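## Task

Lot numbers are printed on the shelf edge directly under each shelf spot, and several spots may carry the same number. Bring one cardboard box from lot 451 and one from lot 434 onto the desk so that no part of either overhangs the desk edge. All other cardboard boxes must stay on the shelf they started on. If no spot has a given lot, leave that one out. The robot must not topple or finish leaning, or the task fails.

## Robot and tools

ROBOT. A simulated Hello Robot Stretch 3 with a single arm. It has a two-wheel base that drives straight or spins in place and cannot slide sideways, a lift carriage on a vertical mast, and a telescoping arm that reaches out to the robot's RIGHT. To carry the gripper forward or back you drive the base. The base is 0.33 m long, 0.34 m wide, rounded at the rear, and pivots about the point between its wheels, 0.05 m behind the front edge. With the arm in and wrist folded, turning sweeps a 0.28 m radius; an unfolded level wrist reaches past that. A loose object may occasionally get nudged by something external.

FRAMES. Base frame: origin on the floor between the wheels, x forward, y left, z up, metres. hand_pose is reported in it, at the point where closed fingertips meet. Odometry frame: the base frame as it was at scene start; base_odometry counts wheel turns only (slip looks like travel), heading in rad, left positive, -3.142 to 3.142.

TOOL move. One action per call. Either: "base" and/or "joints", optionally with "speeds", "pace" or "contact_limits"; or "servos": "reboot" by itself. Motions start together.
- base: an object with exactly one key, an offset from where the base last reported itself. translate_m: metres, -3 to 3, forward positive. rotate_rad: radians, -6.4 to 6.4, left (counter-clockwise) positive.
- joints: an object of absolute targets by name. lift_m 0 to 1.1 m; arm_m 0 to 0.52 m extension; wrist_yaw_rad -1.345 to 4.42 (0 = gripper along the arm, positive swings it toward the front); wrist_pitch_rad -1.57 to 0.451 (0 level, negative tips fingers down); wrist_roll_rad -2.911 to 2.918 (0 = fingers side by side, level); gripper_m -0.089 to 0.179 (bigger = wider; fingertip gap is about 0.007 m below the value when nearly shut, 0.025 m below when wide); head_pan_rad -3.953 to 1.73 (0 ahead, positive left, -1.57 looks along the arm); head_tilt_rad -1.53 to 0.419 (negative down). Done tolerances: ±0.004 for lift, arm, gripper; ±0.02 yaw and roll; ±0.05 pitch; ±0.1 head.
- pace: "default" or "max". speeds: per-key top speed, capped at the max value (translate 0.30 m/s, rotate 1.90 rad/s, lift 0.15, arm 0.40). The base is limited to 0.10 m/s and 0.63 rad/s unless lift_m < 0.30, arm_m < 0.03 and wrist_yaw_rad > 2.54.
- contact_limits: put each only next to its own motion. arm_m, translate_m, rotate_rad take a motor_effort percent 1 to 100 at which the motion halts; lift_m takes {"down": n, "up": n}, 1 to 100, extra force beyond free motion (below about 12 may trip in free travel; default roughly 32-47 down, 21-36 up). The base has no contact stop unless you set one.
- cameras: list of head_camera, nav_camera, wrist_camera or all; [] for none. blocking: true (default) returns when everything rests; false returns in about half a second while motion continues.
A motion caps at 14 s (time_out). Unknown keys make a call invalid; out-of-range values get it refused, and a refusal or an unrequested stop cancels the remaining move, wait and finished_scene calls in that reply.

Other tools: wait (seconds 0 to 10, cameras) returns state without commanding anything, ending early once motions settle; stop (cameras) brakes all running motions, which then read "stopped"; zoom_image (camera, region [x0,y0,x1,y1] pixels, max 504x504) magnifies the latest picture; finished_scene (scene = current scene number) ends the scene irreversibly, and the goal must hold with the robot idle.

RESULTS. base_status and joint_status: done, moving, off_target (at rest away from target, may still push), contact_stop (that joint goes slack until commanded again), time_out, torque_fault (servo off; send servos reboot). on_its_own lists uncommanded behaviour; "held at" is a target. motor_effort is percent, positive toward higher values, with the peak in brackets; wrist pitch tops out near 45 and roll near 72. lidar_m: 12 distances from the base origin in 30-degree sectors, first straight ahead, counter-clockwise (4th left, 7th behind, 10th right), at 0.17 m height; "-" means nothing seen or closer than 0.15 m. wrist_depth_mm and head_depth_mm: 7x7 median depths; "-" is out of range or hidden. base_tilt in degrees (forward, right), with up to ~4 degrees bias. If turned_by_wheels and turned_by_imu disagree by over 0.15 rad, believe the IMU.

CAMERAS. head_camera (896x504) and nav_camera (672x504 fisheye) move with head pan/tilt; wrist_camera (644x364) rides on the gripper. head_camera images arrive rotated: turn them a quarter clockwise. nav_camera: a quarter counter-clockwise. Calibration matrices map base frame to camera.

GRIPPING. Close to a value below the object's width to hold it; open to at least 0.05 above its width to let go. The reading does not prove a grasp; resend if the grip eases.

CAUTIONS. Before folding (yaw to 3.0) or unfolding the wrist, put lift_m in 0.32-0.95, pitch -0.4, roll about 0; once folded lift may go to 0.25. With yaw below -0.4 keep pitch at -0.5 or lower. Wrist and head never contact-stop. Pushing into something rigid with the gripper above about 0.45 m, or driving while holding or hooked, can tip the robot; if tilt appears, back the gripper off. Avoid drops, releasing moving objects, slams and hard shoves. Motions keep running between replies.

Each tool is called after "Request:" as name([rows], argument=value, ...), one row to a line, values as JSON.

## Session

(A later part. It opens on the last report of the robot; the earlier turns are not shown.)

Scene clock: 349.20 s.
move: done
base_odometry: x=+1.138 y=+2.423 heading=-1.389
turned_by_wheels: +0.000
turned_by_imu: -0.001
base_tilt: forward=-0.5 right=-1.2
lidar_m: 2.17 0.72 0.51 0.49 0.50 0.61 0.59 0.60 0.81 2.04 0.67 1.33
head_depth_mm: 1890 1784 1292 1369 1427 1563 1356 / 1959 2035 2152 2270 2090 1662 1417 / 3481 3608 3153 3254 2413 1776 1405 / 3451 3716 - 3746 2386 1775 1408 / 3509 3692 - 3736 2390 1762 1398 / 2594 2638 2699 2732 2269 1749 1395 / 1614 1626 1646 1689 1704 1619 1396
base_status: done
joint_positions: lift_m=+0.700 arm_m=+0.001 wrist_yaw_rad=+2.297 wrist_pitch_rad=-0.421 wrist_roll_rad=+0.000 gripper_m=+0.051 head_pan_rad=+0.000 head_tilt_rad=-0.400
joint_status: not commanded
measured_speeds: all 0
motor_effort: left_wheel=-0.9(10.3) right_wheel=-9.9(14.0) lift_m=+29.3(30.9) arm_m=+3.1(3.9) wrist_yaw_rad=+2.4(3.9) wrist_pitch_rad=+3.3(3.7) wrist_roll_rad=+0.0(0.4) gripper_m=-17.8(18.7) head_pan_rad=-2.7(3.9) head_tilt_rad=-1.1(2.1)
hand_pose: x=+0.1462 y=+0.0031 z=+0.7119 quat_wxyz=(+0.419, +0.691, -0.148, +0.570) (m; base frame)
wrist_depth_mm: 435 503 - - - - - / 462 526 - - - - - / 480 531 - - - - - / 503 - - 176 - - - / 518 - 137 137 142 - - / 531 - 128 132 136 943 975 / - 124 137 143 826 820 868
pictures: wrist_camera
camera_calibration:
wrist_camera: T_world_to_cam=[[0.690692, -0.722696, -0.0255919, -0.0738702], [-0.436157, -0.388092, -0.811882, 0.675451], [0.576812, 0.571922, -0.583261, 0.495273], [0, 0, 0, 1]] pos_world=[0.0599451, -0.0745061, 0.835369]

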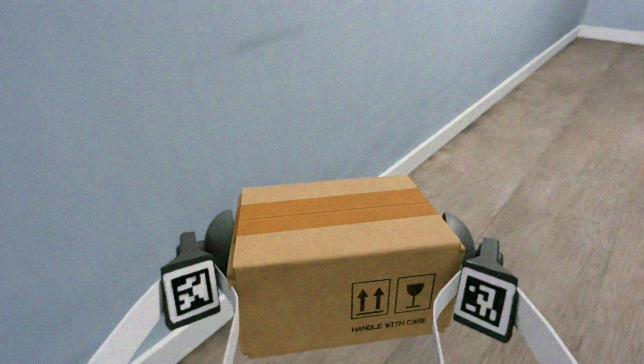

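Request:
move(base={"rotate_rad":1.57}, cameras=[])

Request:
move(base={"translate_m":-0.95}, cameras=[])

Request:
move(base={"translate_m":-0.9}, cameras=[])

Request:
move(base={"rotate_rad":-1.57}, joints={"head_pan_rad":-1.2}, cameras=["nav_camera"])

Scene clock: 368.07 s.
move: done
base_odometry: x=+1.138 y=+2.423 heading=+0.180
turned_by_wheels: +1.570
turned_by_imu: +1.545
base_tilt: forward=-0.2 right=-1.2
lidar_m: 0.49 0.50 0.62 0.58 0.60 0.79 1.96 0.68 1.32 2.30 0.73 0.51
head_depth_mm: 389 415 444 479 519 565 619 / 387 412 441 474 514 560 616 / 384 410 438 471 510 557 609 / 381 407 435 468 507 550 605 / 380 404 432 465 502 546 597 / 377 401 429 461 497 541 590 / 375 399 427 457 493 536 585
base_status: done
joint_positions: lift_m=+0.700 arm_m=+0.001 wrist_yaw_rad=+2.297 wrist_pitch_rad=-0.421 wrist_roll_rad=+0.000 gripper_m=+0.051 head_pan_rad=+0.000 head_tilt_rad=-0.400
joint_status: not commanded
measured_speeds: all 0
motor_effort: left_wheel=-9.5(13.0) right_wheel=+9.2(12.7) lift_m=+27.8(28.9) arm_m=-0.5(6.8) wrist_yaw_rad=+1.9(3.7) wrist_pitch_rad=+3.6(3.6) wrist_roll_rad=-0.2(0.3) gripper_m=-17.7(18.6) head_pan_rad=-2.7(3.6) head_tilt_rad=-2.7(3.6)
hand_pose: x=+0.1462 y=+0.0031 z=+0.7119 quat_wxyz=(+0.419, +0.691, -0.148, +0.570) (m; base frame)
wrist_depth_mm: 519 596 694 519 444 376 327 / 534 605 750 - 478 400 345 / 561 618 828 - 504 422 364 / 588 - 845 166 512 455 384 / 621 - 138 136 142 478 407 / 625 - 128 132 135 486 441 / - 774 138 142 148 120 463
pictures: none
No camera images: "cameras" was empty.

Scene clock: 378.70 s.
move: done
base_odometry: x=+0.203 y=+2.252 heading=+0.180
turned_by_wheels: +0.000
turned_by_imu: -0.001
base_tilt: forward=-0.2 right=-1.1
lidar_m: 1.43 0.81 0.57 0.54 0.55 0.73 1.80 2.05 2.82 0.48 0.49 1.50
head_depth_mm: 1216 1303 1393 1500 1620 1717 1431 / 1209 1287 1381 1479 1603 1711 1421 / 1199 1281 1372 1476 1590 1697 1411 / 1197 1277 1365 1459 1590 1671 1398 / 1188 1263 1350 1447 1573 1662 1397 / 1184 1254 1346 1444 1554 1645 1390 / 1172 1254 1333 1431 1540 1639 1390
base_status: done
joint_positions: lift_m=+0.700 arm_m=+0.001 wrist_yaw_rad=+2.297 wrist_pitch_rad=-0.421 wrist_roll_rad=+0.000 gripper_m=+0.051 head_pan_rad=+0.000 head_tilt_rad=-0.400
joint_status: not commanded
measured_speeds: all 0
motor_effort: left_wheel=-6.9(13.7) right_wheel=-4.2(11.5) lift_m=+26.6(28.6) arm_m=-12.5(13.5) wrist_yaw_rad=+2.5(3.7) wrist_pitch_rad=+3.5(3.6) wrist_roll_rad=-0.1(0.4) gripper_m=-18.0(18.6) head_pan_rad=-3.0(3.8) head_tilt_rad=-3.4(4.8)
hand_pose: x=+0.1462 y=+0.0031 z=+0.7119 quat_wxyz=(+0.419, +0.691, -0.148, +0.570) (m; base frame)
wrist_depth_mm: 480 553 622 - - - - / 501 585 - - - - - / 526 601 - - - - - / 547 619 - 176 - - - / 579 - 138 136 141 - - / 601 - 128 132 136 959 988 / 616 124 138 143 826 815 850
pictures: none
No camera images: "cameras" was empty.

Scene clock: 388.83 s.
move: done
base_odometry: x=-0.682 y=+2.091 heading=+0.180
turned_by_wheels: +0.000
turned_by_imu: -0.001
base_tilt: forward=-0.3 right=-1.1
lidar_m: 2.32 0.74 0.53 0.50 0.51 0.67 1.43 1.36 1.34 3.75 1.28 1.01
head_depth_mm: 1998 2075 1240 1237 1219 1215 1211 / 2002 2135 2254 2465 2454 1668 1422 / 1974 2099 2247 2413 2424 1786 1413 / 1961 2092 2236 2394 2403 1773 1403 / 1957 2087 2214 2348 2382 1767 1400 / 1924 2065 2203 2358 2355 1756 1397 / 1771 1767 1785 1811 1822 1681 1393
base_status: done
joint_positions: lift_m=+0.700 arm_m=+0.001 wrist_yaw_rad=+2.297 wrist_pitch_rad=-0.421 wrist_roll_rad=+0.000 gripper_m=+0.051 head_pan_rad=+0.000 head_tilt_rad=-0.400
joint_status: not commanded
measured_speeds: all 0
motor_effort: left_wheel=-3.5(13.5) right_wheel=-7.4(11.9) lift_m=+25.2(27.2) arm_m=-11.5(13.2) wrist_yaw_rad=+2.0(4.2) wrist_pitch_rad=+3.5(3.7) wrist_roll_rad=-0.1(0.3) gripper_m=-18.0(18.8) head_pan_rad=-3.1(3.6) head_tilt_rad=-2.1(4.5)
hand_pose: x=+0.1462 y=+0.0031 z=+0.7119 quat_wxyz=(+0.419, +0.691, -0.148, +0.570) (m; base frame)
wrist_depth_mm: 446 521 597 - - - - / 467 544 624 - - - - / 490 571 - - - - - / 513 604 - 176 - - - / 541 606 137 137 142 - - / 571 124 128 133 136 962 959 / 574 124 138 143 834 816 846
pictures: none
No camera images: "cameras" was empty.

Scene clock: 392.43 s.
move: done
base_odometry: x=-0.682 y=+2.091 heading=-1.389
turned_by_wheels: -1.570
turned_by_imu: -1.544
base_tilt: forward=-0.4 right=-1.2
lidar_m: 3.75 1.26 1.01 2.23 0.74 0.52 0.50 0.51 0.69 1.42 1.33 1.33
head_depth_mm: 1151 1213 1290 1368 1456 1570 1425 / 1185 1260 1338 1428 1518 1614 1423 / 1230 1298 1384 1470 1600 1674 1414 / 1264 1339 1437 1543 1662 1709 1413 / 1307 1394 1490 1611 1723 1767 1402 / 1362 1449 1544 1657 1807 1749 1390 / 1406 1516 1614 1646 1872 1622 1395
base_status: done
joint_positions: lift_m=+0.700 arm_m=+0.001 wrist_yaw_rad=+2.297 wrist_pitch_rad=-0.421 wrist_roll_rad=+0.000 gripper_m=+0.051 head_pan_rad=-1.201 head_tilt_rad=-0.400
joint_status: all done
measured_speeds: all 0
motor_effort: left_wheel=+8.3(12.3) right_wheel=-10.5(13.0) lift_m=+24.2(25.5) arm_m=-12.0(13.9) wrist_yaw_rad=+2.9(3.8) wrist_pitch_rad=+3.6(3.6) wrist_roll_rad=+0.0(0.4) gripper_m=-17.8(18.6) head_pan_rad=+2.9(4.9) head_tilt_rad=-1.5(2.5)
hand_pose: x=+0.1462 y=+0.0031 z=+0.7119 quat_wxyz=(+0.419, +0.691, -0.148, +0.570) (m; base frame)
wrist_depth_mm: - - - - - - - / - - - - - - - / - - - - - - - / - - - - - - - / - - 137 137 142 - - / - 124 128 132 135 961 972 / 888 847 138 143 814 816 857
pictures: nav_camera (sideways)
camera_calibration:
nav_camera: T_world_to_cam=[[0.147951, -0.334289, 0.930785, -1.16922], [-0.926489, -0.376124, 0.0121841, 0.0399706], [0.346017, -0.864165, -0.365363, 0.426661], [0, 0, 0, 1]] pos_world=[0.0623867, -0.00711679, 1.24369]

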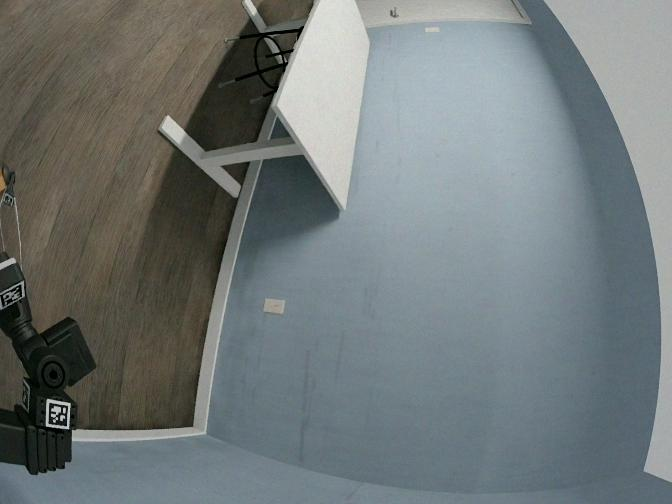

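Request:
move(base={"translate_m":1.4}, joints={"lift_m":0.9,"head_pan_rad":-1.57,"head_tilt_rad":-0.7})

Scene clock: 412.20 s.
move: time_out
base_odometry: x=-0.431 y=+0.721 heading=-1.389
turned_by_wheels: +0.000
turned_by_imu: +0.001
base_tilt: forward=-0.5 right=-1.1
lidar_m: 2.39 1.33 0.95 0.91 0.93 1.24 1.87 1.93 1.02 0.85 0.80 1.86
head_depth_mm: 1148 1291 1340 968 1567 - - / 1148 1280 1325 961 1328 - - / 1143 1281 1313 950 1536 - - / 1138 1278 1293 941 818 - - / 1136 1263 1284 936 1246 1435 1161 / 1131 1265 1260 929 1511 1329 1163 / 1129 1265 1245 917 1098 1314 1155
base_status: translate_m time_out (by the wheels' count: +1.3933 of +1.4000)
joint_positions: lift_m=+0.900 arm_m=+0.001 wrist_yaw_rad=+2.297 wrist_pitch_rad=-0.422 wrist_roll_rad=+0.000 gripper_m=+0.051 head_pan_rad=-1.570 head_tilt_rad=-0.700
joint_status: all done
measured_speeds: all 0
motor_effort: left_wheel=+0.4(11.7) right_wheel=-0.8(10.3) lift_m=+30.9(34.3) arm_m=-8.5(12.5) wrist_yaw_rad=+2.2(3.8) wrist_pitch_rad=+3.6(3.7) wrist_roll_rad=-0.1(0.4) gripper_m=-18.1(18.7) head_pan_rad=+3.4(5.4) head_tilt_rad=+3.0(6.9)
hand_pose: x=+0.1461 y=+0.0030 z=+0.9118 quat_wxyz=(+0.419, +0.691, -0.148, +0.570) (m; base frame)
wrist_depth_mm: - - - - - - - / - - - - - - - / - - - - - - - / 852 - - - - - - / 981 - 137 137 142 - - / - 124 128 132 136 - - / - - 139 143 - - -
pictures: head_camera (sideways), nav_camera (sideways), wrist_camera
camera_calibration:
head_camera: T_world_to_cam=[[-0.0467528, 0.602594, -0.796677, 1.0521], [0.997493, -0.0142449, -0.0693123, 0.0837179], [-0.0531158, -0.797921, -0.600418, 0.737246], [0, 0, 0, 1]] pos_world=[0.0048402, -0.044536, 1.28665]
nav_camera: T_world_to_cam=[[0.0175561, -0.623676, 0.781485, -0.973714], [-0.999788, -0.0193887, 0.00698687, 0.0471319], [0.0107944, -0.781442, -0.623884, 0.765004], [0, 0, 0, 1]] pos_world=[0.0559587, -0.00856208, 1.23789]
wrist_camera: T_world_to_cam=[[0.690725, -0.722663, -0.0256224, -0.0687199], [-0.436416, -0.388352, -0.811618, 0.837551], [0.576576, 0.571787, -0.583626, 0.612306], [0, 0, 0, 1]] pos_world=[0.0599456, -0.0745058, 1.03537]

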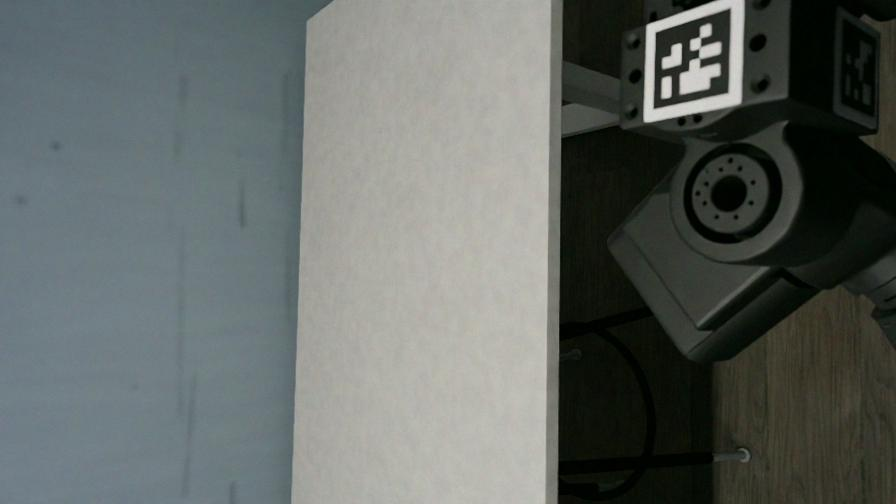

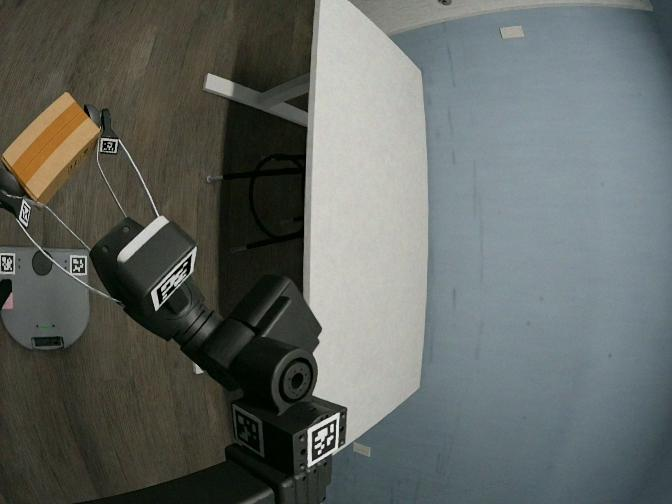

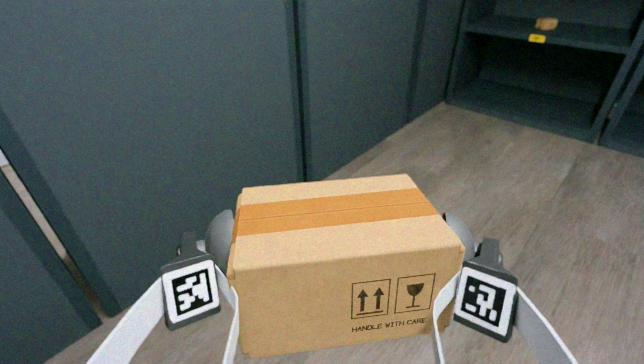

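Request:
move(joints={"wrist_yaw_rad":0.0}, speeds={"wrist_yaw_rad":1.0}, cameras=[])

Request:
move(joints={"arm_m":0.46}, cameras=[])

Request:
move(joints={"lift_m":0.77}, cameras=["wrist_camera","nav_camera"])

Request:
move(joints={"lift_m":0.72}, speeds={"lift_m":0.02}, contact_limits={"lift_m":{"down":14}}, cameras=["wrist_camera"])

Scene clock: 432.43 s.
move: done
base_odometry: x=-0.431 y=+0.721 heading=-1.389
turned_by_wheels: +0.000
turned_by_imu: +0.000
base_tilt: forward=-0.3 right=-1.3
lidar_m: 2.39 1.33 0.95 0.90 0.93 1.24 1.88 1.93 1.02 0.86 0.80 1.85
head_depth_mm: 1150 1289 1347 966 1561 - - / 1149 1282 1329 960 1327 - - / 1150 1276 1305 952 477 292 - / 1139 1272 1300 947 291 291 - / 1137 1272 1275 934 784 1333 1171 / 1128 1260 1265 923 1501 1327 1158 / 1126 1258 1249 920 1102 1318 1158
base_status: not commanded
joint_positions: lift_m=+0.900 arm_m=+0.001 wrist_yaw_rad=+0.003 wrist_pitch_rad=-0.422 wrist_roll_rad=+0.000 gripper_m=+0.051 head_pan_rad=-1.570 head_tilt_rad=-0.700
joint_status: all done
measured_speeds: all 0
motor_effort: left_wheel=+0.0(1.0) right_wheel=-0.9(1.6) lift_m=+30.5(30.9) arm_m=-7.4(8.1) wrist_yaw_rad=-3.5(6.7) wrist_pitch_rad=+3.7(3.7) wrist_roll_rad=+0.0(0.3) gripper_m=-18.0(18.5) head_pan_rad=+3.6(3.9) head_tilt_rad=+3.1(4.0)
hand_pose: x=-0.0209 y=-0.3694 z=+0.9118 quat_wxyz=(+0.692, +0.149, -0.691, -0.147) (m; base frame)
wrist_depth_mm: - - - - - - - / - - - - - - - / - - - - - - - / - - - 166 165 - - / - - 138 137 141 - - / - 123 128 132 136 - - / - - 137 143 - 982 -
pictures: none
No camera images: "cameras" was empty.

Scene clock: 437.00 s.
move: done
base_odometry: x=-0.431 y=+0.721 heading=-1.389
turned_by_wheels: +0.000
turned_by_imu: +0.000
base_tilt: forward=-0.3 right=-1.2
lidar_m: 2.39 1.33 0.95 0.91 0.93 1.25 1.88 1.93 1.02 0.85 0.80 1.85
head_depth_mm: 1151 1289 1343 305 - 1364 1191 / 1150 1271 430 361 1397 1379 1188 / 1144 1217 558 949 1536 1377 1176 / 1143 1248 655 944 1520 1372 1167 / 1138 1263 1279 930 1244 1370 1166 / 1129 1267 1263 924 1512 1326 1158 / 1127 1264 1243 917 1102 1322 1158
base_status: not commanded
joint_positions: lift_m=+0.900 arm_m=+0.460 wrist_yaw_rad=+0.003 wrist_pitch_rad=-0.422 wrist_roll_rad=+0.000 gripper_m=+0.051 head_pan_rad=-1.570 head_tilt_rad=-0.700
joint_status: all done
measured_speeds: all 0
motor_effort: left_wheel=+0.1(0.7) right_wheel=-0.6(1.3) lift_m=+28.8(30.8) arm_m=+12.6(15.3) wrist_yaw_rad=-1.7(4.7) wrist_pitch_rad=+3.6(3.8) wrist_roll_rad=+0.0(0.4) gripper_m=-17.9(18.8) head_pan_rad=+3.4(4.2) head_tilt_rad=+2.8(3.6)
hand_pose: x=-0.0209 y=-0.8288 z=+0.9118 quat_wxyz=(+0.692, +0.149, -0.691, -0.147) (m; base frame)
wrist_depth_mm: - - - - - - - / - - - - - - - / - - - - - - - / - - - 166 164 - - / - - 138 137 141 - - / - - 128 132 136 - - / - - 134 141 146 117 -
pictures: none
No camera images: "cameras" was empty.

Scene clock: 439.00 s.
move: done
base_odometry: x=-0.431 y=+0.721 heading=-1.389
turned_by_wheels: +0.000
turned_by_imu: +0.000
base_tilt: forward=-0.3 right=-1.1
lidar_m: 2.39 1.33 0.95 0.91 0.93 1.25 1.88 1.93 1.02 0.86 0.80 1.85
head_depth_mm: 1150 1286 1338 968 1565 346 290 / 1143 1278 1323 891 406 340 1109 / 1137 1273 1310 633 1531 1370 1174 / 1139 1271 1290 844 1538 1372 1171 / 1134 1270 1277 934 1247 1370 1160 / 1132 1260 1267 929 1501 1327 1160 / 1125 1267 1248 917 1103 1316 1161
base_status: not commanded
joint_positions: lift_m=+0.770 arm_m=+0.460 wrist_yaw_rad=+0.003 wrist_pitch_rad=-0.422 wrist_roll_rad=+0.000 gripper_m=+0.051 head_pan_rad=-1.570 head_tilt_rad=-0.700
joint_status: all done
measured_speeds: all 0
motor_effort: left_wheel=-0.2(0.5) right_wheel=-0.5(1.3) lift_m=+25.4(28.9) arm_m=+13.1(13.5) wrist_yaw_rad=-3.2(4.9) wrist_pitch_rad=+3.6(3.8) wrist_roll_rad=+0.1(0.3) gripper_m=-18.0(18.4) head_pan_rad=+3.3(4.1) head_tilt_rad=+2.5(3.0)
hand_pose: x=-0.0209 y=-0.8288 z=+0.7818 quat_wxyz=(+0.692, +0.149, -0.691, -0.147) (m; base frame)
wrist_depth_mm: - - - - - - - / - - - - - - - / - - - - - - - / - - - 166 165 - - / - - 137 137 142 - - / - - 128 132 135 - - / - - 134 141 145 117 -
pictures: nav_camera (sideways), wrist_camera
camera_calibration:
nav_camera: T_world_to_cam=[[0.0175564, -0.623615, 0.781534, -0.973774], [-0.999788, -0.0193881, 0.00698868, 0.0471296], [0.0107943, -0.781491, -0.623823, 0.764928], [0, 0, 0, 1]] pos_world=[0.0559587, -0.0085624, 1.23789]
wrist_camera: T_world_to_cam=[[-0.998893, -0.0394796, -0.0255949, -0.0269374], [-0.00230023, 0.584316, -0.811523, 1.15125], [0.0469941, -0.810565, -0.58376, -0.0483197], [0, 0, 0, 1]] pos_world=[-0.0219887, -0.712924, 0.905369]

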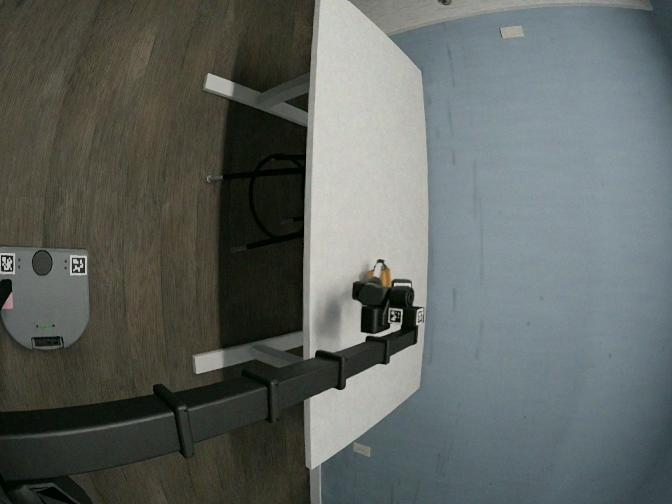

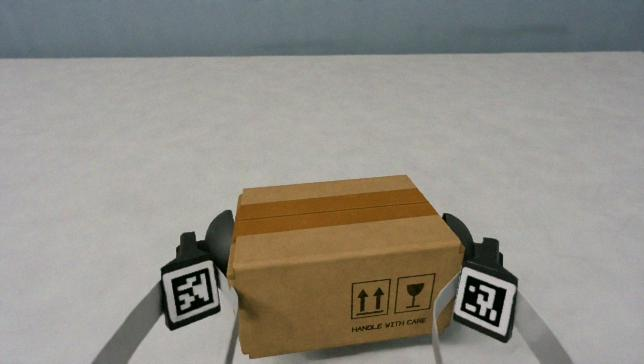

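Scene clock: 441.90 s.
move: done
base_odometry: x=-0.431 y=+0.721 heading=-1.389
turned_by_wheels: +0.000
turned_by_imu: +0.000
base_tilt: forward=-0.4 right=-1.2
lidar_m: 2.39 1.33 0.95 0.91 0.93 1.24 1.88 1.93 1.02 0.86 0.80 1.85
head_depth_mm: 1150 1291 1343 973 1563 1394 345 / 1150 1292 1331 959 496 382 337 / 1148 1271 1308 648 797 1382 1179 / 1141 1271 1297 736 1538 1373 1164 / 1137 1270 1286 936 1248 1367 1164 / 1136 1263 1266 926 1512 1323 1161 / 1126 1257 1242 919 1101 1315 1150
base_status: not commanded
joint_positions: lift_m=+0.720 arm_m=+0.460 wrist_yaw_rad=+0.002 wrist_pitch_rad=-0.373 wrist_roll_rad=-0.002 gripper_m=+0.051 head_pan_rad=-1.570 head_tilt_rad=-0.700
joint_status: all done
measured_speeds: all 0
motor_effort: left_wheel=+0.0(0.6) right_wheel=-0.6(1.6) lift_m=+19.8(26.3) arm_m=+12.0(13.3) wrist_yaw_rad=-2.2(3.9) wrist_pitch_rad=-5.4(6.0) wrist_roll_rad=+0.6(0.8) gripper_m=-17.6(18.6) head_pan_rad=+3.3(4.1) head_tilt_rad=+1.7(3.0)
contact_limits: lift_m down 14 (down: maximum 72; up: maximum 65)
hand_pose: x=-0.0210 y=-0.8348 z=+0.7429 quat_wxyz=(+0.696, +0.132, -0.694, -0.130) (m; base frame)
wrist_depth_mm: - - - - - - - / - - - - - - - / - - - - - - - / - - - 158 157 - - / - - 134 134 139 - - / - - 128 133 135 - - / - - 135 142 149 117 -
pictures: wrist_camera
camera_calibration:
wrist_camera: T_world_to_cam=[[-0.998926, -0.0407643, -0.02201, -0.0319843], [-0.00368917, 0.543591, -0.839342, 1.10984], [0.0461796, -0.83836, -0.543157, -0.129251], [0, 0, 0, 1]] pos_world=[-0.0218868, -0.712962, 0.860629]

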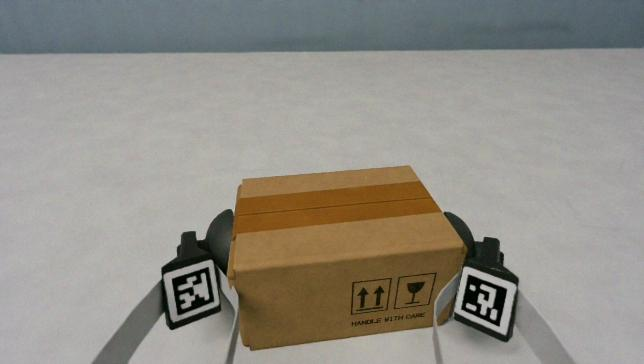

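Request:
move(joints={"gripper_m":0.179,"lift_m":0.722}, cameras=[])

Request:
move(joints={"lift_m":0.86}, cameras=["wrist_camera"])

Request:
move(joints={"arm_m":0.0,"wrist_pitch_rad":-0.4}, pace="max", cameras=[])

Request:
move(joints={"wrist_yaw_rad":3.0,"gripper_m":0.04}, cameras=[])

Request:
move(joints={"lift_m":0.28}, pace="max", cameras=["nav_camera"])

Request:
move(base={"translate_m":1.9}, pace="max", cameras=[])

Request:
move(base={"rotate_rad":1.57}, joints={"head_tilt_rad":-0.5}, pace="max", cameras=["head_camera","nav_camera"])

Scene clock: 463.50 s.
move: done
base_odometry: x=-0.431 y=+0.721 heading=-1.389
turned_by_wheels: +0.000
turned_by_imu: +0.000
base_tilt: forward=-0.3 right=-1.1
lidar_m: 2.39 1.33 0.95 0.91 0.93 1.25 1.88 1.93 1.02 0.86 0.80 1.85
head_depth_mm: 1147 1294 1343 966 1558 1402 343 / 1145 1279 1319 960 494 380 335 / 1144 1274 1307 650 794 1384 1178 / 1134 1273 1293 750 1526 1377 1171 / 1138 1269 1282 930 1252 1364 1167 / 1127 1263 1253 926 1504 1326 1162 / 1121 1264 1256 919 1101 1319 1159
base_status: not commanded
joint_positions: lift_m=+0.722 arm_m=+0.460 wrist_yaw_rad=-0.004 wrist_pitch_rad=-0.409 wrist_roll_rad=-0.002 gripper_m=+0.179 head_pan_rad=-1.570 head_tilt_rad=-0.700
joint_status: all done
measured_speeds: all 0
motor_effort: left_wheel=-0.4(0.8) right_wheel=-1.2(1.2) lift_m=+22.8(28.5) arm_m=+11.1(12.6) wrist_yaw_rad=+2.1(3.8) wrist_pitch_rad=+1.3(5.5) wrist_roll_rad=+0.8(1.0) gripper_m=+0.8(84.9) head_pan_rad=+3.3(3.8) head_tilt_rad=+1.2(2.5)
hand_pose: x=-0.0223 y=-0.8305 z=+0.7367 quat_wxyz=(+0.693, +0.143, -0.691, -0.145) (m; base frame)
wrist_depth_mm: - - - - - - - / - - - - - - - / - - - - - - - / - - - 149 142 - - / - 143 129 130 132 - - / - 126 142 143 145 - - / - - - - - - 105
pictures: none
No camera images: "cameras" was empty.

Scene clock: 465.60 s.
move: done
base_odometry: x=-0.431 y=+0.721 heading=-1.389
turned_by_wheels: +0.000
turned_by_imu: +0.000
base_tilt: forward=-0.3 right=-1.2
lidar_m: 2.40 1.33 0.95 0.90 0.93 1.25 1.88 1.94 1.02 0.86 0.80 1.85
head_depth_mm: 1149 1286 1340 934 300 - 1168 / 1146 1282 1141 376 799 1360 1184 / 1137 1275 574 948 1533 1380 1172 / 1141 1271 604 925 1529 1371 1167 / 1134 1267 1276 933 1247 1364 1170 / 1133 1260 1265 927 1506 1337 1167 / 1135 1260 1243 915 1101 1315 1151
base_status: not commanded
joint_positions: lift_m=+0.860 arm_m=+0.460 wrist_yaw_rad=-0.003 wrist_pitch_rad=-0.413 wrist_roll_rad=-0.002 gripper_m=+0.179 head_pan_rad=-1.570 head_tilt_rad=-0.700
joint_status: all done
measured_speeds: all 0
motor_effort: left_wheel=-0.3(0.8) right_wheel=-0.8(1.2) lift_m=+30.4(33.6) arm_m=+10.6(11.8) wrist_yaw_rad=+2.7(3.7) wrist_pitch_rad=+1.8(2.0) wrist_roll_rad=+0.5(0.9) gripper_m=+0.2(1.1) head_pan_rad=+3.2(3.8) head_tilt_rad=+1.9(2.4)
hand_pose: x=-0.0222 y=-0.8300 z=+0.8739 quat_wxyz=(+0.693, +0.144, -0.691, -0.146) (m; base frame)
wrist_depth_mm: - - - - - - - / - - - - - - - / - - - - - - - / - - - - - - - / - 142 - - - - - / - 126 - - - - - / - - - 236 236 - 105
pictures: wrist_camera
camera_calibration:
wrist_camera: T_world_to_cam=[[-0.999129, -0.034679, -0.0231874, -0.0240827], [-0.00105022, 0.576562, -0.817053, 1.22509], [0.0417035, -0.816317, -0.576097, -0.00702581], [0, 0, 0, 1]] pos_world=[-0.0224822, -0.712914, 0.996361]

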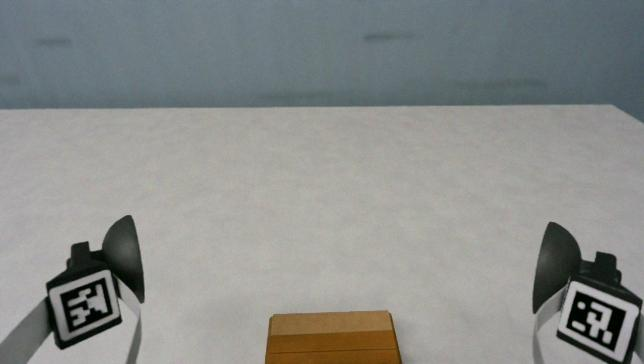

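Scene clock: 468.03 s.
move: done
base_odometry: x=-0.431 y=+0.721 heading=-1.389
turned_by_wheels: +0.000
turned_by_imu: +0.000
base_tilt: forward=-0.2 right=-1.2
lidar_m: 2.39 1.33 0.95 0.91 0.93 1.25 1.88 1.93 1.02 0.86 0.80 1.85
head_depth_mm: 1152 1285 1343 962 1555 1467 - / 1150 1286 1322 961 829 1404 - / 1147 1272 1318 951 1535 360 - / 1146 1275 1284 930 816 314 - / 1137 1265 1274 934 1245 1326 1165 / 1126 1261 1264 926 807 1326 1163 / 1125 1256 1248 920 1101 1313 1152
base_status: not commanded
joint_positions: lift_m=+0.860 arm_m=+0.001 wrist_yaw_rad=-0.003 wrist_pitch_rad=-0.414 wrist_roll_rad=-0.002 gripper_m=+0.179 head_pan_rad=-1.570 head_tilt_rad=-0.700
joint_status: all done
measured_speeds: all 0
motor_effort: left_wheel=-0.2(0.6) right_wheel=-0.7(1.4) lift_m=+24.7(30.9) arm_m=-12.6(14.8) wrist_yaw_rad=+2.1(3.6) wrist_pitch_rad=+2.0(3.7) wrist_roll_rad=+0.6(1.0) gripper_m=+0.5(1.3) head_pan_rad=+3.4(3.8) head_tilt_rad=+2.1(2.2)
hand_pose: x=-0.0222 y=-0.3704 z=+0.8736 quat_wxyz=(+0.693, +0.145, -0.691, -0.146) (m; base frame)
wrist_depth_mm: - - - - - - - / - - - - - - - / - - - - - - - / - - - - - - - / - - - - - - - / 123 142 - - - - - / 976 - - - - - 105
pictures: none
No camera images: "cameras" was empty.

Scene clock: 470.53 s.
move: done
base_odometry: x=-0.431 y=+0.721 heading=-1.389
turned_by_wheels: +0.000
turned_by_imu: +0.000
base_tilt: forward=-0.2 right=-1.1
lidar_m: 2.40 1.33 0.95 0.91 0.93 1.25 1.88 1.93 1.02 0.86 0.80 1.85
head_depth_mm: 1151 1292 1343 967 1568 1466 - / 1141 1275 1323 959 1368 1436 - / 1141 1280 1306 950 1539 1424 - / 1140 1267 1293 929 1528 1408 - / 1134 1273 1278 936 1250 1408 - / 1134 1263 1272 928 1503 1357 1182 / 1125 1253 1247 916 1099 1314 1155
base_status: not commanded
joint_positions: lift_m=+0.860 arm_m=+0.001 wrist_yaw_rad=+2.997 wrist_pitch_rad=-0.414 wrist_roll_rad=-0.002 gripper_m=+0.040 head_pan_rad=-1.570 head_tilt_rad=-0.700
joint_status: all done
measured_speeds: all 0
motor_effort: left_wheel=-0.2(0.7) right_wheel=-0.3(1.3) lift_m=+29.1(29.2) arm_m=-12.5(13.6) wrist_yaw_rad=+2.0(5.4) wrist_pitch_rad=+2.1(2.2) wrist_roll_rad=+0.7(0.9) gripper_m=+0.6(81.9) head_pan_rad=+2.6(3.6) head_tilt_rad=+1.1(2.0)
hand_pose: x=+0.0112 y=+0.0770 z=+0.8736 quat_wxyz=(+0.195, +0.700, +0.095, +0.681) (m; base frame)
wrist_depth_mm: - 137 - 893 - - - / - 147 - 956 - - - / - 161 - - - - - / - 185 - - - - - / - - 202 - - - - / - - 127 - 129 - - / - - 259 - - - -
pictures: none
No camera images: "cameras" was empty.

Scene clock: 475.20 s.
move: done
base_odometry: x=-0.431 y=+0.721 heading=-1.389
turned_by_wheels: +0.000
turned_by_imu: +0.000
base_tilt: forward=-0.4 right=-1.2
lidar_m: 2.40 1.33 0.95 0.90 0.93 1.24 1.88 1.93 1.02 0.86 0.80 1.85
head_depth_mm: 1154 1293 1343 965 1548 1400 1192 / 1147 1280 1335 957 1365 1381 1180 / 1144 1274 1305 953 1533 1373 1177 / 1142 1271 1293 931 1524 1374 1168 / 1136 1273 1282 936 1245 1359 1166 / 1131 1266 1273 929 1504 1327 1160 / 1127 1256 1245 915 1099 1315 1154
base_status: not commanded
joint_positions: lift_m=+0.280 arm_m=+0.001 wrist_yaw_rad=+2.997 wrist_pitch_rad=-0.415 wrist_roll_rad=-0.002 gripper_m=+0.040 head_pan_rad=-1.570 head_tilt_rad=-0.700
joint_status: all done
measured_speeds: all 0
motor_effort: left_wheel=-0.5(0.8) right_wheel=-0.4(1.6) lift_m=+25.4(28.7) arm_m=-11.6(12.9) wrist_yaw_rad=+1.9(3.7) wrist_pitch_rad=+2.2(2.3) wrist_roll_rad=+0.5(0.9) gripper_m=+0.4(1.3) head_pan_rad=+2.5(3.1) head_tilt_rad=+1.4(1.9)
hand_pose: x=+0.0112 y=+0.0769 z=+0.2934 quat_wxyz=(+0.195, +0.700, +0.096, +0.681) (m; base frame)
wrist_depth_mm: - 137 - 891 - - - / - 147 - 949 - - - / 889 162 819 907 895 880 879 / 735 186 660 708 706 702 694 / 600 573 202 576 568 587 577 / 511 506 127 301 129 500 494 / 432 280 257 270 427 432 430
pictures: nav_camera (sideways)
camera_calibration:
nav_camera: T_world_to_cam=[[0.0176807, -0.623613, 0.781534, -0.97378], [-0.999784, -0.0195432, 0.00702398, 0.047085], [0.0108935, -0.781489, -0.623824, 0.764923], [0, 0, 0, 1]] pos_world=[0.0559593, -0.00856275, 1.23789]

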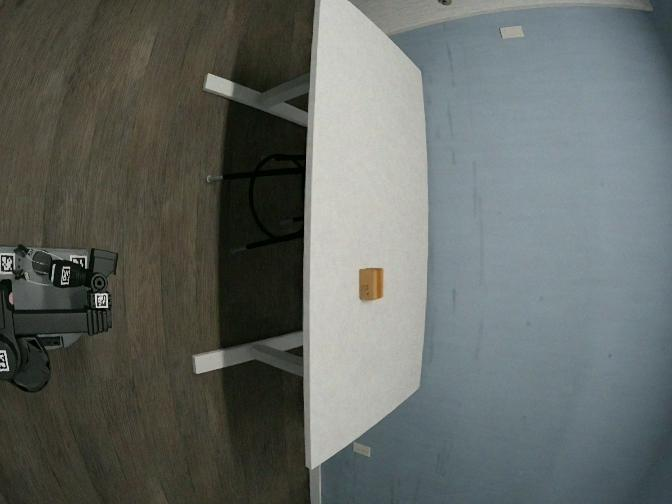

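Scene clock: 482.97 s.
move: done
base_odometry: x=-0.087 y=-1.148 heading=-1.389
turned_by_wheels: +0.000
turned_by_imu: +0.002
base_tilt: forward=-0.3 right=-1.3
lidar_m: 0.51 0.99 1.01 0.97 0.99 1.33 3.72 1.38 1.36 1.30 1.01 1.01
head_depth_mm: 1078 1206 1369 1588 1702 1398 1190 / 1080 1209 1362 1589 1684 1382 1181 / 1077 1199 1366 1576 1674 1376 1174 / 1068 1194 1358 1567 1664 1372 1171 / 1067 1191 1354 1557 1658 1365 1166 / 1065 1190 1363 1581 1638 1358 1160 / 1079 1206 1363 1567 1644 1353 1155
base_status: done
joint_positions: lift_m=+0.280 arm_m=+0.001 wrist_yaw_rad=+2.997 wrist_pitch_rad=-0.415 wrist_roll_rad=-0.002 gripper_m=+0.040 head_pan_rad=-1.570 head_tilt_rad=-0.700
joint_status: not commanded
measured_speeds: all 0
motor_effort: left_wheel=+2.2(15.7) right_wheel=+4.4(10.9) lift_m=+26.9(30.8) arm_m=-9.1(11.8) wrist_yaw_rad=+1.1(3.5) wrist_pitch_rad=+2.3(2.3) wrist_roll_rad=+0.6(1.1) gripper_m=+0.4(1.0) head_pan_rad=+0.8(2.6) head_tilt_rad=+0.6(1.6)
hand_pose: x=+0.0111 y=+0.0770 z=+0.2934 quat_wxyz=(+0.195, +0.700, +0.096, +0.681) (m; base frame)
wrist_depth_mm: - 137 - 940 - - 985 / - 148 - - - - - / 884 162 855 900 891 806 - / 738 186 659 722 705 696 649 / 594 574 203 576 560 575 561 / 512 509 126 300 129 495 497 / 433 279 259 270 425 434 430
pictures: none
No camera images: "cameras" was empty.

Scene clock: 485.10 s.
move: done
base_odometry: x=-0.087 y=-1.148 heading=+0.180
turned_by_wheels: +1.570
turned_by_imu: +1.539
base_tilt: forward=-0.4 right=-1.3
lidar_m: 0.96 0.99 1.30 3.73 1.38 1.37 1.30 1.01 1.02 0.51 0.99 1.02
head_depth_mm: 803 871 948 746 1120 948 832 / 801 864 943 737 1110 963 825 / 797 858 936 730 1108 957 820 / 407 441 487 536 585 894 794 / 467 487 509 535 582 652 741 / 668 826 905 666 1084 943 785 / 776 835 909 696 1082 937 784
base_status: done
joint_positions: lift_m=+0.280 arm_m=+0.001 wrist_yaw_rad=+2.997 wrist_pitch_rad=-0.415 wrist_roll_rad=-0.002 gripper_m=+0.040 head_pan_rad=-1.570 head_tilt_rad=-0.497
joint_status: all done
measured_speeds: all 0
motor_effort: left_wheel=-6.2(15.4) right_wheel=+8.5(14.4) lift_m=+31.2(31.3) arm_m=-12.2(13.4) wrist_yaw_rad=+2.6(3.3) wrist_pitch_rad=+2.2(2.4) wrist_roll_rad=+0.4(0.9) gripper_m=+0.1(0.8) head_pan_rad=+0.9(1.6) head_tilt_rad=+0.1(4.8)
hand_pose: x=+0.0111 y=+0.0770 z=+0.2934 quat_wxyz=(+0.195, +0.700, +0.096, +0.681) (m; base frame)
wrist_depth_mm: - 137 - - - - - / - 147 - - - - - / 927 161 854 907 894 887 860 / 740 185 657 717 705 696 694 / 601 575 202 568 564 578 582 / 510 509 127 300 129 497 493 / 434 280 256 270 424 433 429
pictures: head_camera (sideways), nav_camera (sideways)
camera_calibration:
head_camera: T_world_to_cam=[[-0.046661, 0.429288, -0.901961, 1.1894], [0.997514, -0.0277172, -0.0647961, 0.0778673], [-0.0528161, -0.902742, -0.426928, 0.51152], [0, 0, 0, 1]] pos_world=[0.00484134, -0.0466659, 1.29622]
nav_camera: T_world_to_cam=[[0.017497, -0.45311, 0.891283, -1.11691], [-0.999786, -0.0177312, 0.0106129, 0.0424985], [0.0109947, -0.891278, -0.453323, 0.543186], [0, 0, 0, 1]] pos_world=[0.05606, -0.0212006, 1.24127]

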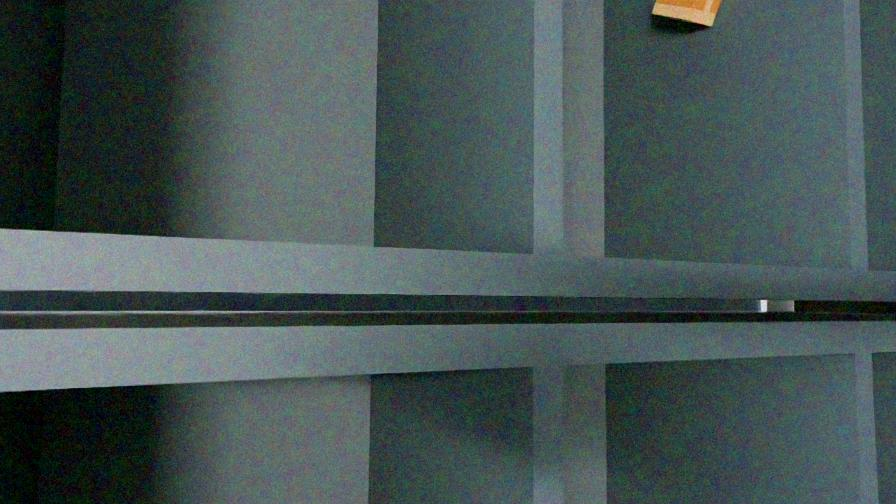

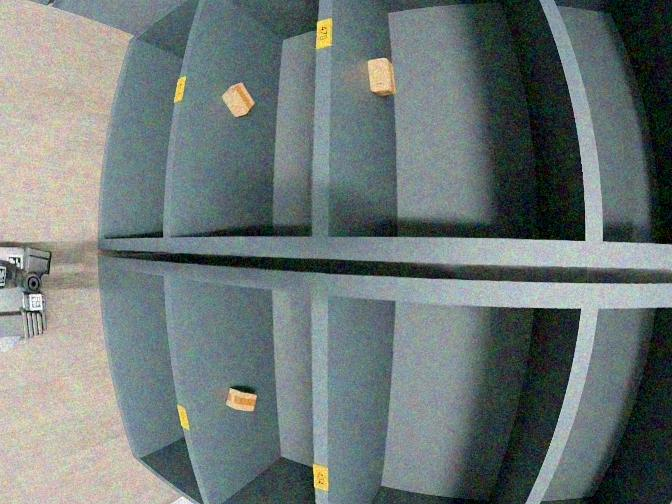

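Request:
move(base={"translate_m":0.5}, joints={"head_tilt_rad":-0.6}, pace="max", cameras=["head_camera"])

Request:
zoom_image(camera="head_camera", region=[600, 100, 896, 400])

Scene clock: 494.40 s.
move: done
base_odometry: x=+0.405 y=-1.059 heading=+0.180
turned_by_wheels: +0.000
turned_by_imu: +0.000
base_tilt: forward=-0.4 right=-1.1
lidar_m: 0.47 0.48 0.64 1.53 1.96 1.75 1.79 1.41 0.65 0.94 0.63 0.50
head_depth_mm: 779 857 910 599 1031 885 1030 / 770 845 899 593 1100 880 1142 / 770 846 886 587 1089 871 1132 / 762 840 821 581 1085 867 1126 / 758 834 804 577 1076 864 1092 / 754 828 852 570 1066 861 1092 / 751 824 837 565 1061 852 1086
base_status: done
joint_positions: lift_m=+0.280 arm_m=+0.001 wrist_yaw_rad=+2.997 wrist_pitch_rad=-0.415 wrist_roll_rad=-0.002 gripper_m=+0.040 head_pan_rad=-1.570 head_tilt_rad=-0.603
joint_status: all done
measured_speeds: all 0
motor_effort: left_wheel=+4.0(10.6) right_wheel=+4.3(17.3) lift_m=+23.4(31.1) arm_m=-6.2(9.4) wrist_yaw_rad=+1.3(3.2) wrist_pitch_rad=+2.2(2.3) wrist_roll_rad=+0.7(1.0) gripper_m=+0.5(1.0) head_pan_rad=-0.2(1.0) head_tilt_rad=+1.3(7.5)
hand_pose: x=+0.0110 y=+0.0770 z=+0.2934 quat_wxyz=(+0.195, +0.700, +0.096, +0.681) (m; base frame)
wrist_depth_mm: - 137 - - - - - / - 148 - - - - - / 923 162 863 903 905 - - / 728 185 668 717 706 706 - / 603 574 202 567 566 580 565 / 509 511 127 300 129 495 495 / 430 282 257 269 423 434 432
pictures: head_camera (sideways)
camera_calibration:
head_camera: T_world_to_cam=[[-0.0467703, 0.522874, -0.851126, 1.12317], [0.997503, -0.0206863, -0.0675222, 0.0814083], [-0.0529123, -0.852159, -0.520601, 0.633402], [0, 0, 0, 1]] pos_world=[0.00484073, -0.0458349, 1.29121]

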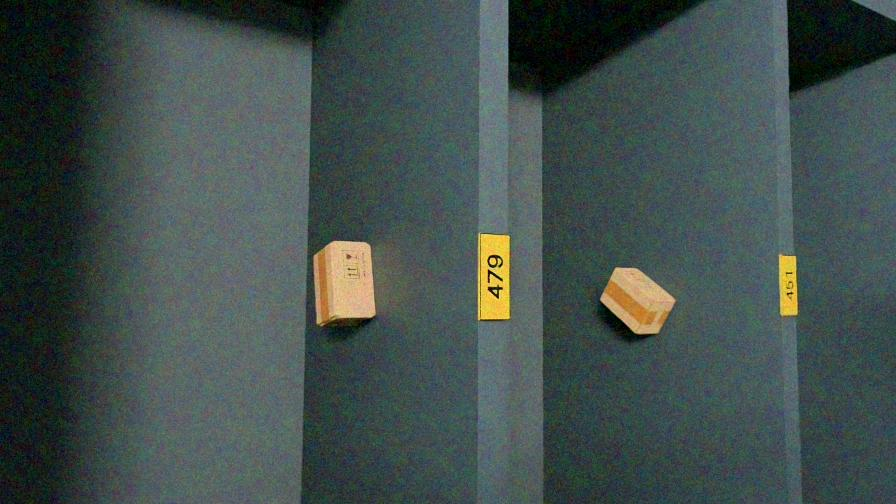

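Scaled by 1.680 from the camera's 896x504 image, which has a finer 1280x720 frame.

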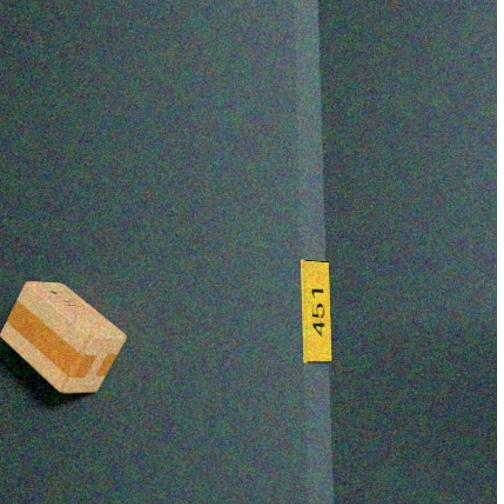

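Request:
move(base={"translate_m":-0.065}, joints={"lift_m":0.66,"wrist_pitch_rad":-0.4}, pace="max", cameras=[])

Request:
move(joints={"wrist_yaw_rad":0.5,"gripper_m":0.179}, cameras=[])

Request:
move(joints={"arm_m":0.17}, cameras=["wrist_camera","head_camera"])

Scene clock: 509.10 s.
move: done
base_odometry: x=+0.341 y=-1.070 heading=+0.180
turned_by_wheels: +0.000
turned_by_imu: +0.000
base_tilt: forward=-0.3 right=-1.1
lidar_m: 0.53 0.55 0.72 1.75 1.91 1.71 1.73 1.39 0.61 0.94 0.70 0.56
head_depth_mm: 780 842 844 603 879 834 928 / 773 855 904 598 1068 880 1114 / 771 847 896 591 1091 872 1135 / 766 841 888 585 1090 869 1128 / 761 835 767 579 1079 865 1102 / 756 833 854 573 1078 856 1095 / 751 826 843 568 1061 854 1095
base_status: done
joint_positions: lift_m=+0.660 arm_m=+0.001 wrist_yaw_rad=+2.998 wrist_pitch_rad=-0.415 wrist_roll_rad=-0.002 gripper_m=+0.040 head_pan_rad=-1.570 head_tilt_rad=-0.600
joint_status: all done
measured_speeds: all 0
motor_effort: left_wheel=-8.0(12.9) right_wheel=-2.0(12.2) lift_m=+27.9(33.4) arm_m=+0.1(3.1) wrist_yaw_rad=+2.1(3.5) wrist_pitch_rad=+2.2(4.9) wrist_roll_rad=+0.6(1.0) gripper_m=+0.5(0.9) head_pan_rad=-0.4(1.3) head_tilt_rad=+3.5(4.4)
hand_pose: x=+0.0110 y=+0.0769 z=+0.6734 quat_wxyz=(+0.195, +0.700, +0.096, +0.681) (m; base frame)
wrist_depth_mm: - 137 - - - - - / - 148 - - - - - / - 161 - - - - - / - 183 - - - - - / - - 202 - - - - / 989 976 127 926 129 944 - / 856 853 261 829 809 826 -
pictures: none
No camera images: "cameras" was empty.

Scene clock: 511.37 s.
move: done
base_odometry: x=+0.341 y=-1.070 heading=+0.180
turned_by_wheels: +0.000
turned_by_imu: +0.000
base_tilt: forward=-0.4 right=-1.2
lidar_m: 0.54 0.55 0.72 1.75 1.91 1.71 1.73 1.39 0.61 0.94 0.70 0.56
head_depth_mm: 778 846 845 602 879 835 926 / 773 854 906 598 1061 880 1117 / 769 845 898 591 1097 876 1133 / 766 842 883 585 1083 868 1102 / 760 835 767 579 1073 863 1104 / 757 829 856 574 1073 857 1089 / 755 825 845 567 1069 855 1089
base_status: not commanded
joint_positions: lift_m=+0.660 arm_m=+0.001 wrist_yaw_rad=+0.503 wrist_pitch_rad=-0.415 wrist_roll_rad=-0.002 gripper_m=+0.179 head_pan_rad=-1.570 head_tilt_rad=-0.600
joint_status: all done
measured_speeds: all 0
motor_effort: left_wheel=-7.8(8.4) right_wheel=-2.5(2.8) lift_m=+23.4(27.9) arm_m=+3.0(3.6) wrist_yaw_rad=-3.3(7.3) wrist_pitch_rad=+2.2(2.4) wrist_roll_rad=+0.8(0.8) gripper_m=+0.9(84.2) head_pan_rad=-1.0(1.6) head_tilt_rad=+2.6(3.7)
hand_pose: x=+0.0869 y=-0.3425 z=+0.6734 quat_wxyz=(+0.707, +0.313, -0.633, +0.031) (m; base frame)
wrist_depth_mm: 419 - - 767 - - - / 444 - - - - - - / 449 - - - 457 - - / 457 - - - - - - / - 142 - - - - - / - 126 - - - 324 - / - - 801 - - - 105
pictures: none
No camera images: "cameras" was empty.

Scene clock: 513.87 s.
move: done
base_odometry: x=+0.341 y=-1.070 heading=+0.180
turned_by_wheels: +0.000
turned_by_imu: +0.000
base_tilt: forward=-0.4 right=-1.1
lidar_m: 0.53 0.55 0.72 1.75 1.92 1.70 1.73 1.39 0.61 0.94 0.70 0.56
head_depth_mm: 778 844 842 604 880 836 923 / 777 852 902 597 1063 883 411 / 771 845 894 592 1097 873 460 / 766 841 885 585 1088 847 472 / 761 835 767 579 1077 840 1097 / 757 835 857 574 1066 857 1093 / 751 829 846 568 1060 856 1094
base_status: not commanded
joint_positions: lift_m=+0.660 arm_m=+0.170 wrist_yaw_rad=+0.503 wrist_pitch_rad=-0.415 wrist_roll_rad=-0.002 gripper_m=+0.179 head_pan_rad=-1.570 head_tilt_rad=-0.600
joint_status: all done
measured_speeds: all 0
motor_effort: left_wheel=-7.7(8.5) right_wheel=-2.3(2.5) lift_m=+26.3(26.3) arm_m=+13.4(14.7) wrist_yaw_rad=-3.2(4.6) wrist_pitch_rad=+2.2(2.4) wrist_roll_rad=+0.8(1.0) gripper_m=+0.6(1.0) head_pan_rad=-1.4(1.9) head_tilt_rad=+2.8(3.3)
hand_pose: x=+0.0869 y=-0.5120 z=+0.6734 quat_wxyz=(+0.707, +0.313, -0.633, +0.031) (m; base frame)
wrist_depth_mm: - - 634 - - - - / - - - - - - - / - - - - - - - / - - - - 347 - - / - 143 - - 338 - - / - 141 318 307 307 311 - / - 293 283 275 274 267 105
pictures: head_camera (sideways), wrist_camera
camera_calibration:
head_camera: T_world_to_cam=[[-0.0468054, 0.519892, -0.852949, 1.12548], [0.997502, -0.0209067, -0.0674808, 0.0813516], [-0.0529151, -0.853976, -0.517615, 0.629503], [0, 0, 0, 1]] pos_world=[0.00484061, -0.0458492, 1.29131]
wrist_camera: T_world_to_cam=[[-0.857072, -0.514669, -0.0232995, -0.166719], [-0.281279, 0.505342, -0.815789, 0.865081], [0.431635, -0.692637, -0.57788, 0.163224], [0, 0, 0, 1]] pos_world=[0.0299855, -0.409912, 0.796163]

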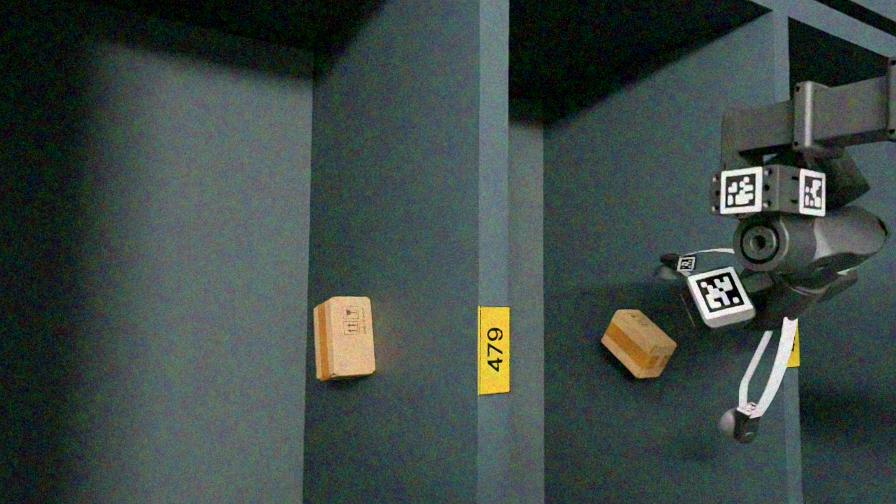

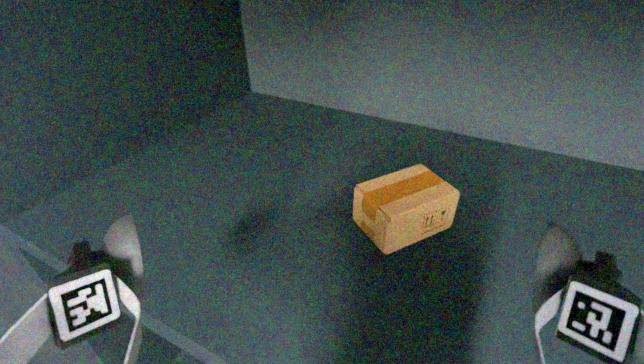

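Request:
move(base={"translate_m":-0.068}, joints={"wrist_yaw_rad":1.1}, cameras=[])

Request:
move(joints={"arm_m":0.45}, cameras=["wrist_camera","head_camera"])

Scene clock: 527.73 s.
move: done
base_odometry: x=+0.274 y=-1.082 heading=+0.180
turned_by_wheels: +0.000
turned_by_imu: +0.000
base_tilt: forward=-0.3 right=-1.1
lidar_m: 0.60 0.62 0.81 1.97 2.22 1.65 1.66 1.33 0.58 0.95 0.80 0.63
head_depth_mm: 739 734 729 603 721 763 879 / 779 858 873 598 994 861 410 / 773 853 898 591 1097 873 492 / 768 848 888 585 1087 871 475 / 763 840 872 579 1077 865 518 / 763 835 720 574 1074 858 778 / 758 835 849 568 1065 852 1068
base_status: done
joint_positions: lift_m=+0.660 arm_m=+0.170 wrist_yaw_rad=+1.097 wrist_pitch_rad=-0.415 wrist_roll_rad=-0.002 gripper_m=+0.179 head_pan_rad=-1.570 head_tilt_rad=-0.600
joint_status: all done
measured_speeds: all 0
motor_effort: left_wheel=-9.3(12.9) right_wheel=-2.8(7.8) lift_m=+30.3(31.2) arm_m=+12.9(13.8) wrist_yaw_rad=+2.0(4.7) wrist_pitch_rad=+2.1(2.4) wrist_roll_rad=+0.6(1.0) gripper_m=+0.4(1.2) head_pan_rad=-2.1(2.6) head_tilt_rad=+2.0(2.8)
hand_pose: x=+0.1786 y=-0.4177 z=+0.6734 quat_wxyz=(+0.667, +0.485, -0.513, +0.237) (m; base frame)
wrist_depth_mm: 421 451 - - - 639 - / 438 - - - - 681 - / 455 - - - - - - / - - - - - - - / - 142 - - - - 300 / - 126 - - 316 315 296 / - - 816 - 281 267 105
pictures: none
No camera images: "cameras" was empty.

Scene clock: 531.03 s.
move: done
base_odometry: x=+0.274 y=-1.082 heading=+0.180
turned_by_wheels: +0.000
turned_by_imu: +0.000
base_tilt: forward=-0.3 right=-1.1
lidar_m: 0.60 0.62 0.81 1.97 2.23 1.65 1.66 1.33 0.58 0.95 0.80 0.64
head_depth_mm: 738 731 728 604 721 762 877 / 779 858 871 597 992 814 401 / 772 849 898 591 669 824 1108 / 769 843 883 587 726 870 1136 / 764 843 872 579 780 863 1125 / 761 835 719 575 1072 860 1096 / 758 828 845 568 1065 857 1091
base_status: not commanded
joint_positions: lift_m=+0.660 arm_m=+0.450 wrist_yaw_rad=+1.097 wrist_pitch_rad=-0.415 wrist_roll_rad=-0.002 gripper_m=+0.179 head_pan_rad=-1.570 head_tilt_rad=-0.600
joint_status: all done
measured_speeds: all 0
motor_effort: left_wheel=-9.3(9.9) right_wheel=-2.6(4.2) lift_m=+29.6(31.3) arm_m=+12.5(15.1) wrist_yaw_rad=+1.1(3.5) wrist_pitch_rad=+2.3(2.4) wrist_roll_rad=+0.6(1.1) gripper_m=+0.8(1.2) head_pan_rad=-2.3(2.8) head_tilt_rad=+2.1(2.5)
hand_pose: x=+0.1786 y=-0.6976 z=+0.6734 quat_wxyz=(+0.667, +0.485, -0.513, +0.237) (m; base frame)
wrist_depth_mm: - - - - - 306 256 / - - - - - 315 263 / - - - - - 323 272 / - - - - - 333 282 / - 142 - - - 334 286 / - 144 316 306 312 313 278 / 264 278 279 222 259 265 105
pictures: head_camera (sideways), wrist_camera
camera_calibration:
head_camera: T_world_to_cam=[[-0.0468054, 0.519892, -0.852949, 1.12548], [0.997502, -0.0209067, -0.0674808, 0.0813516], [-0.0529151, -0.853976, -0.517615, 0.629503], [0, 0, 0, 1]] pos_world=[0.00484061, -0.0458492, 1.29131]
wrist_camera: T_world_to_cam=[[-0.422172, -0.906215, -0.0233455, -0.5344], [-0.51592, 0.261364, -0.815791, 0.856429], [0.745384, -0.33236, -0.577875, 0.190303], [0, 0, 0, 1]] pos_world=[0.0743909, -0.644872, 0.796163]

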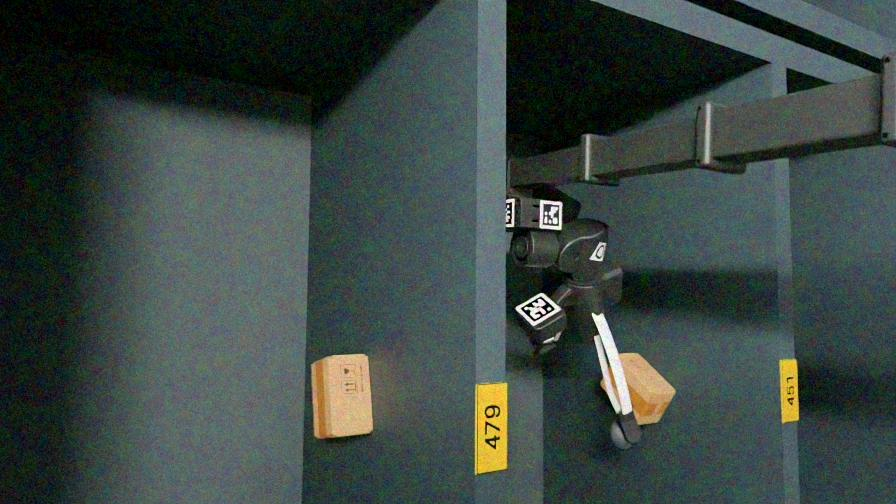

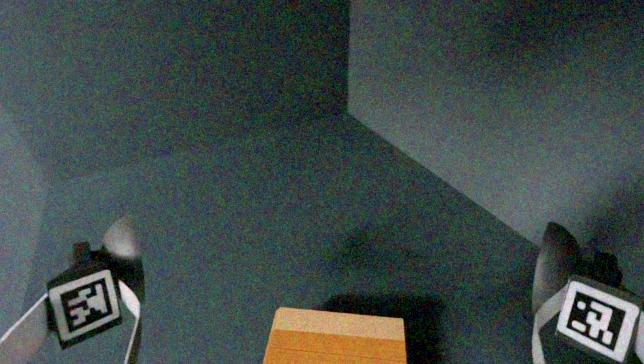

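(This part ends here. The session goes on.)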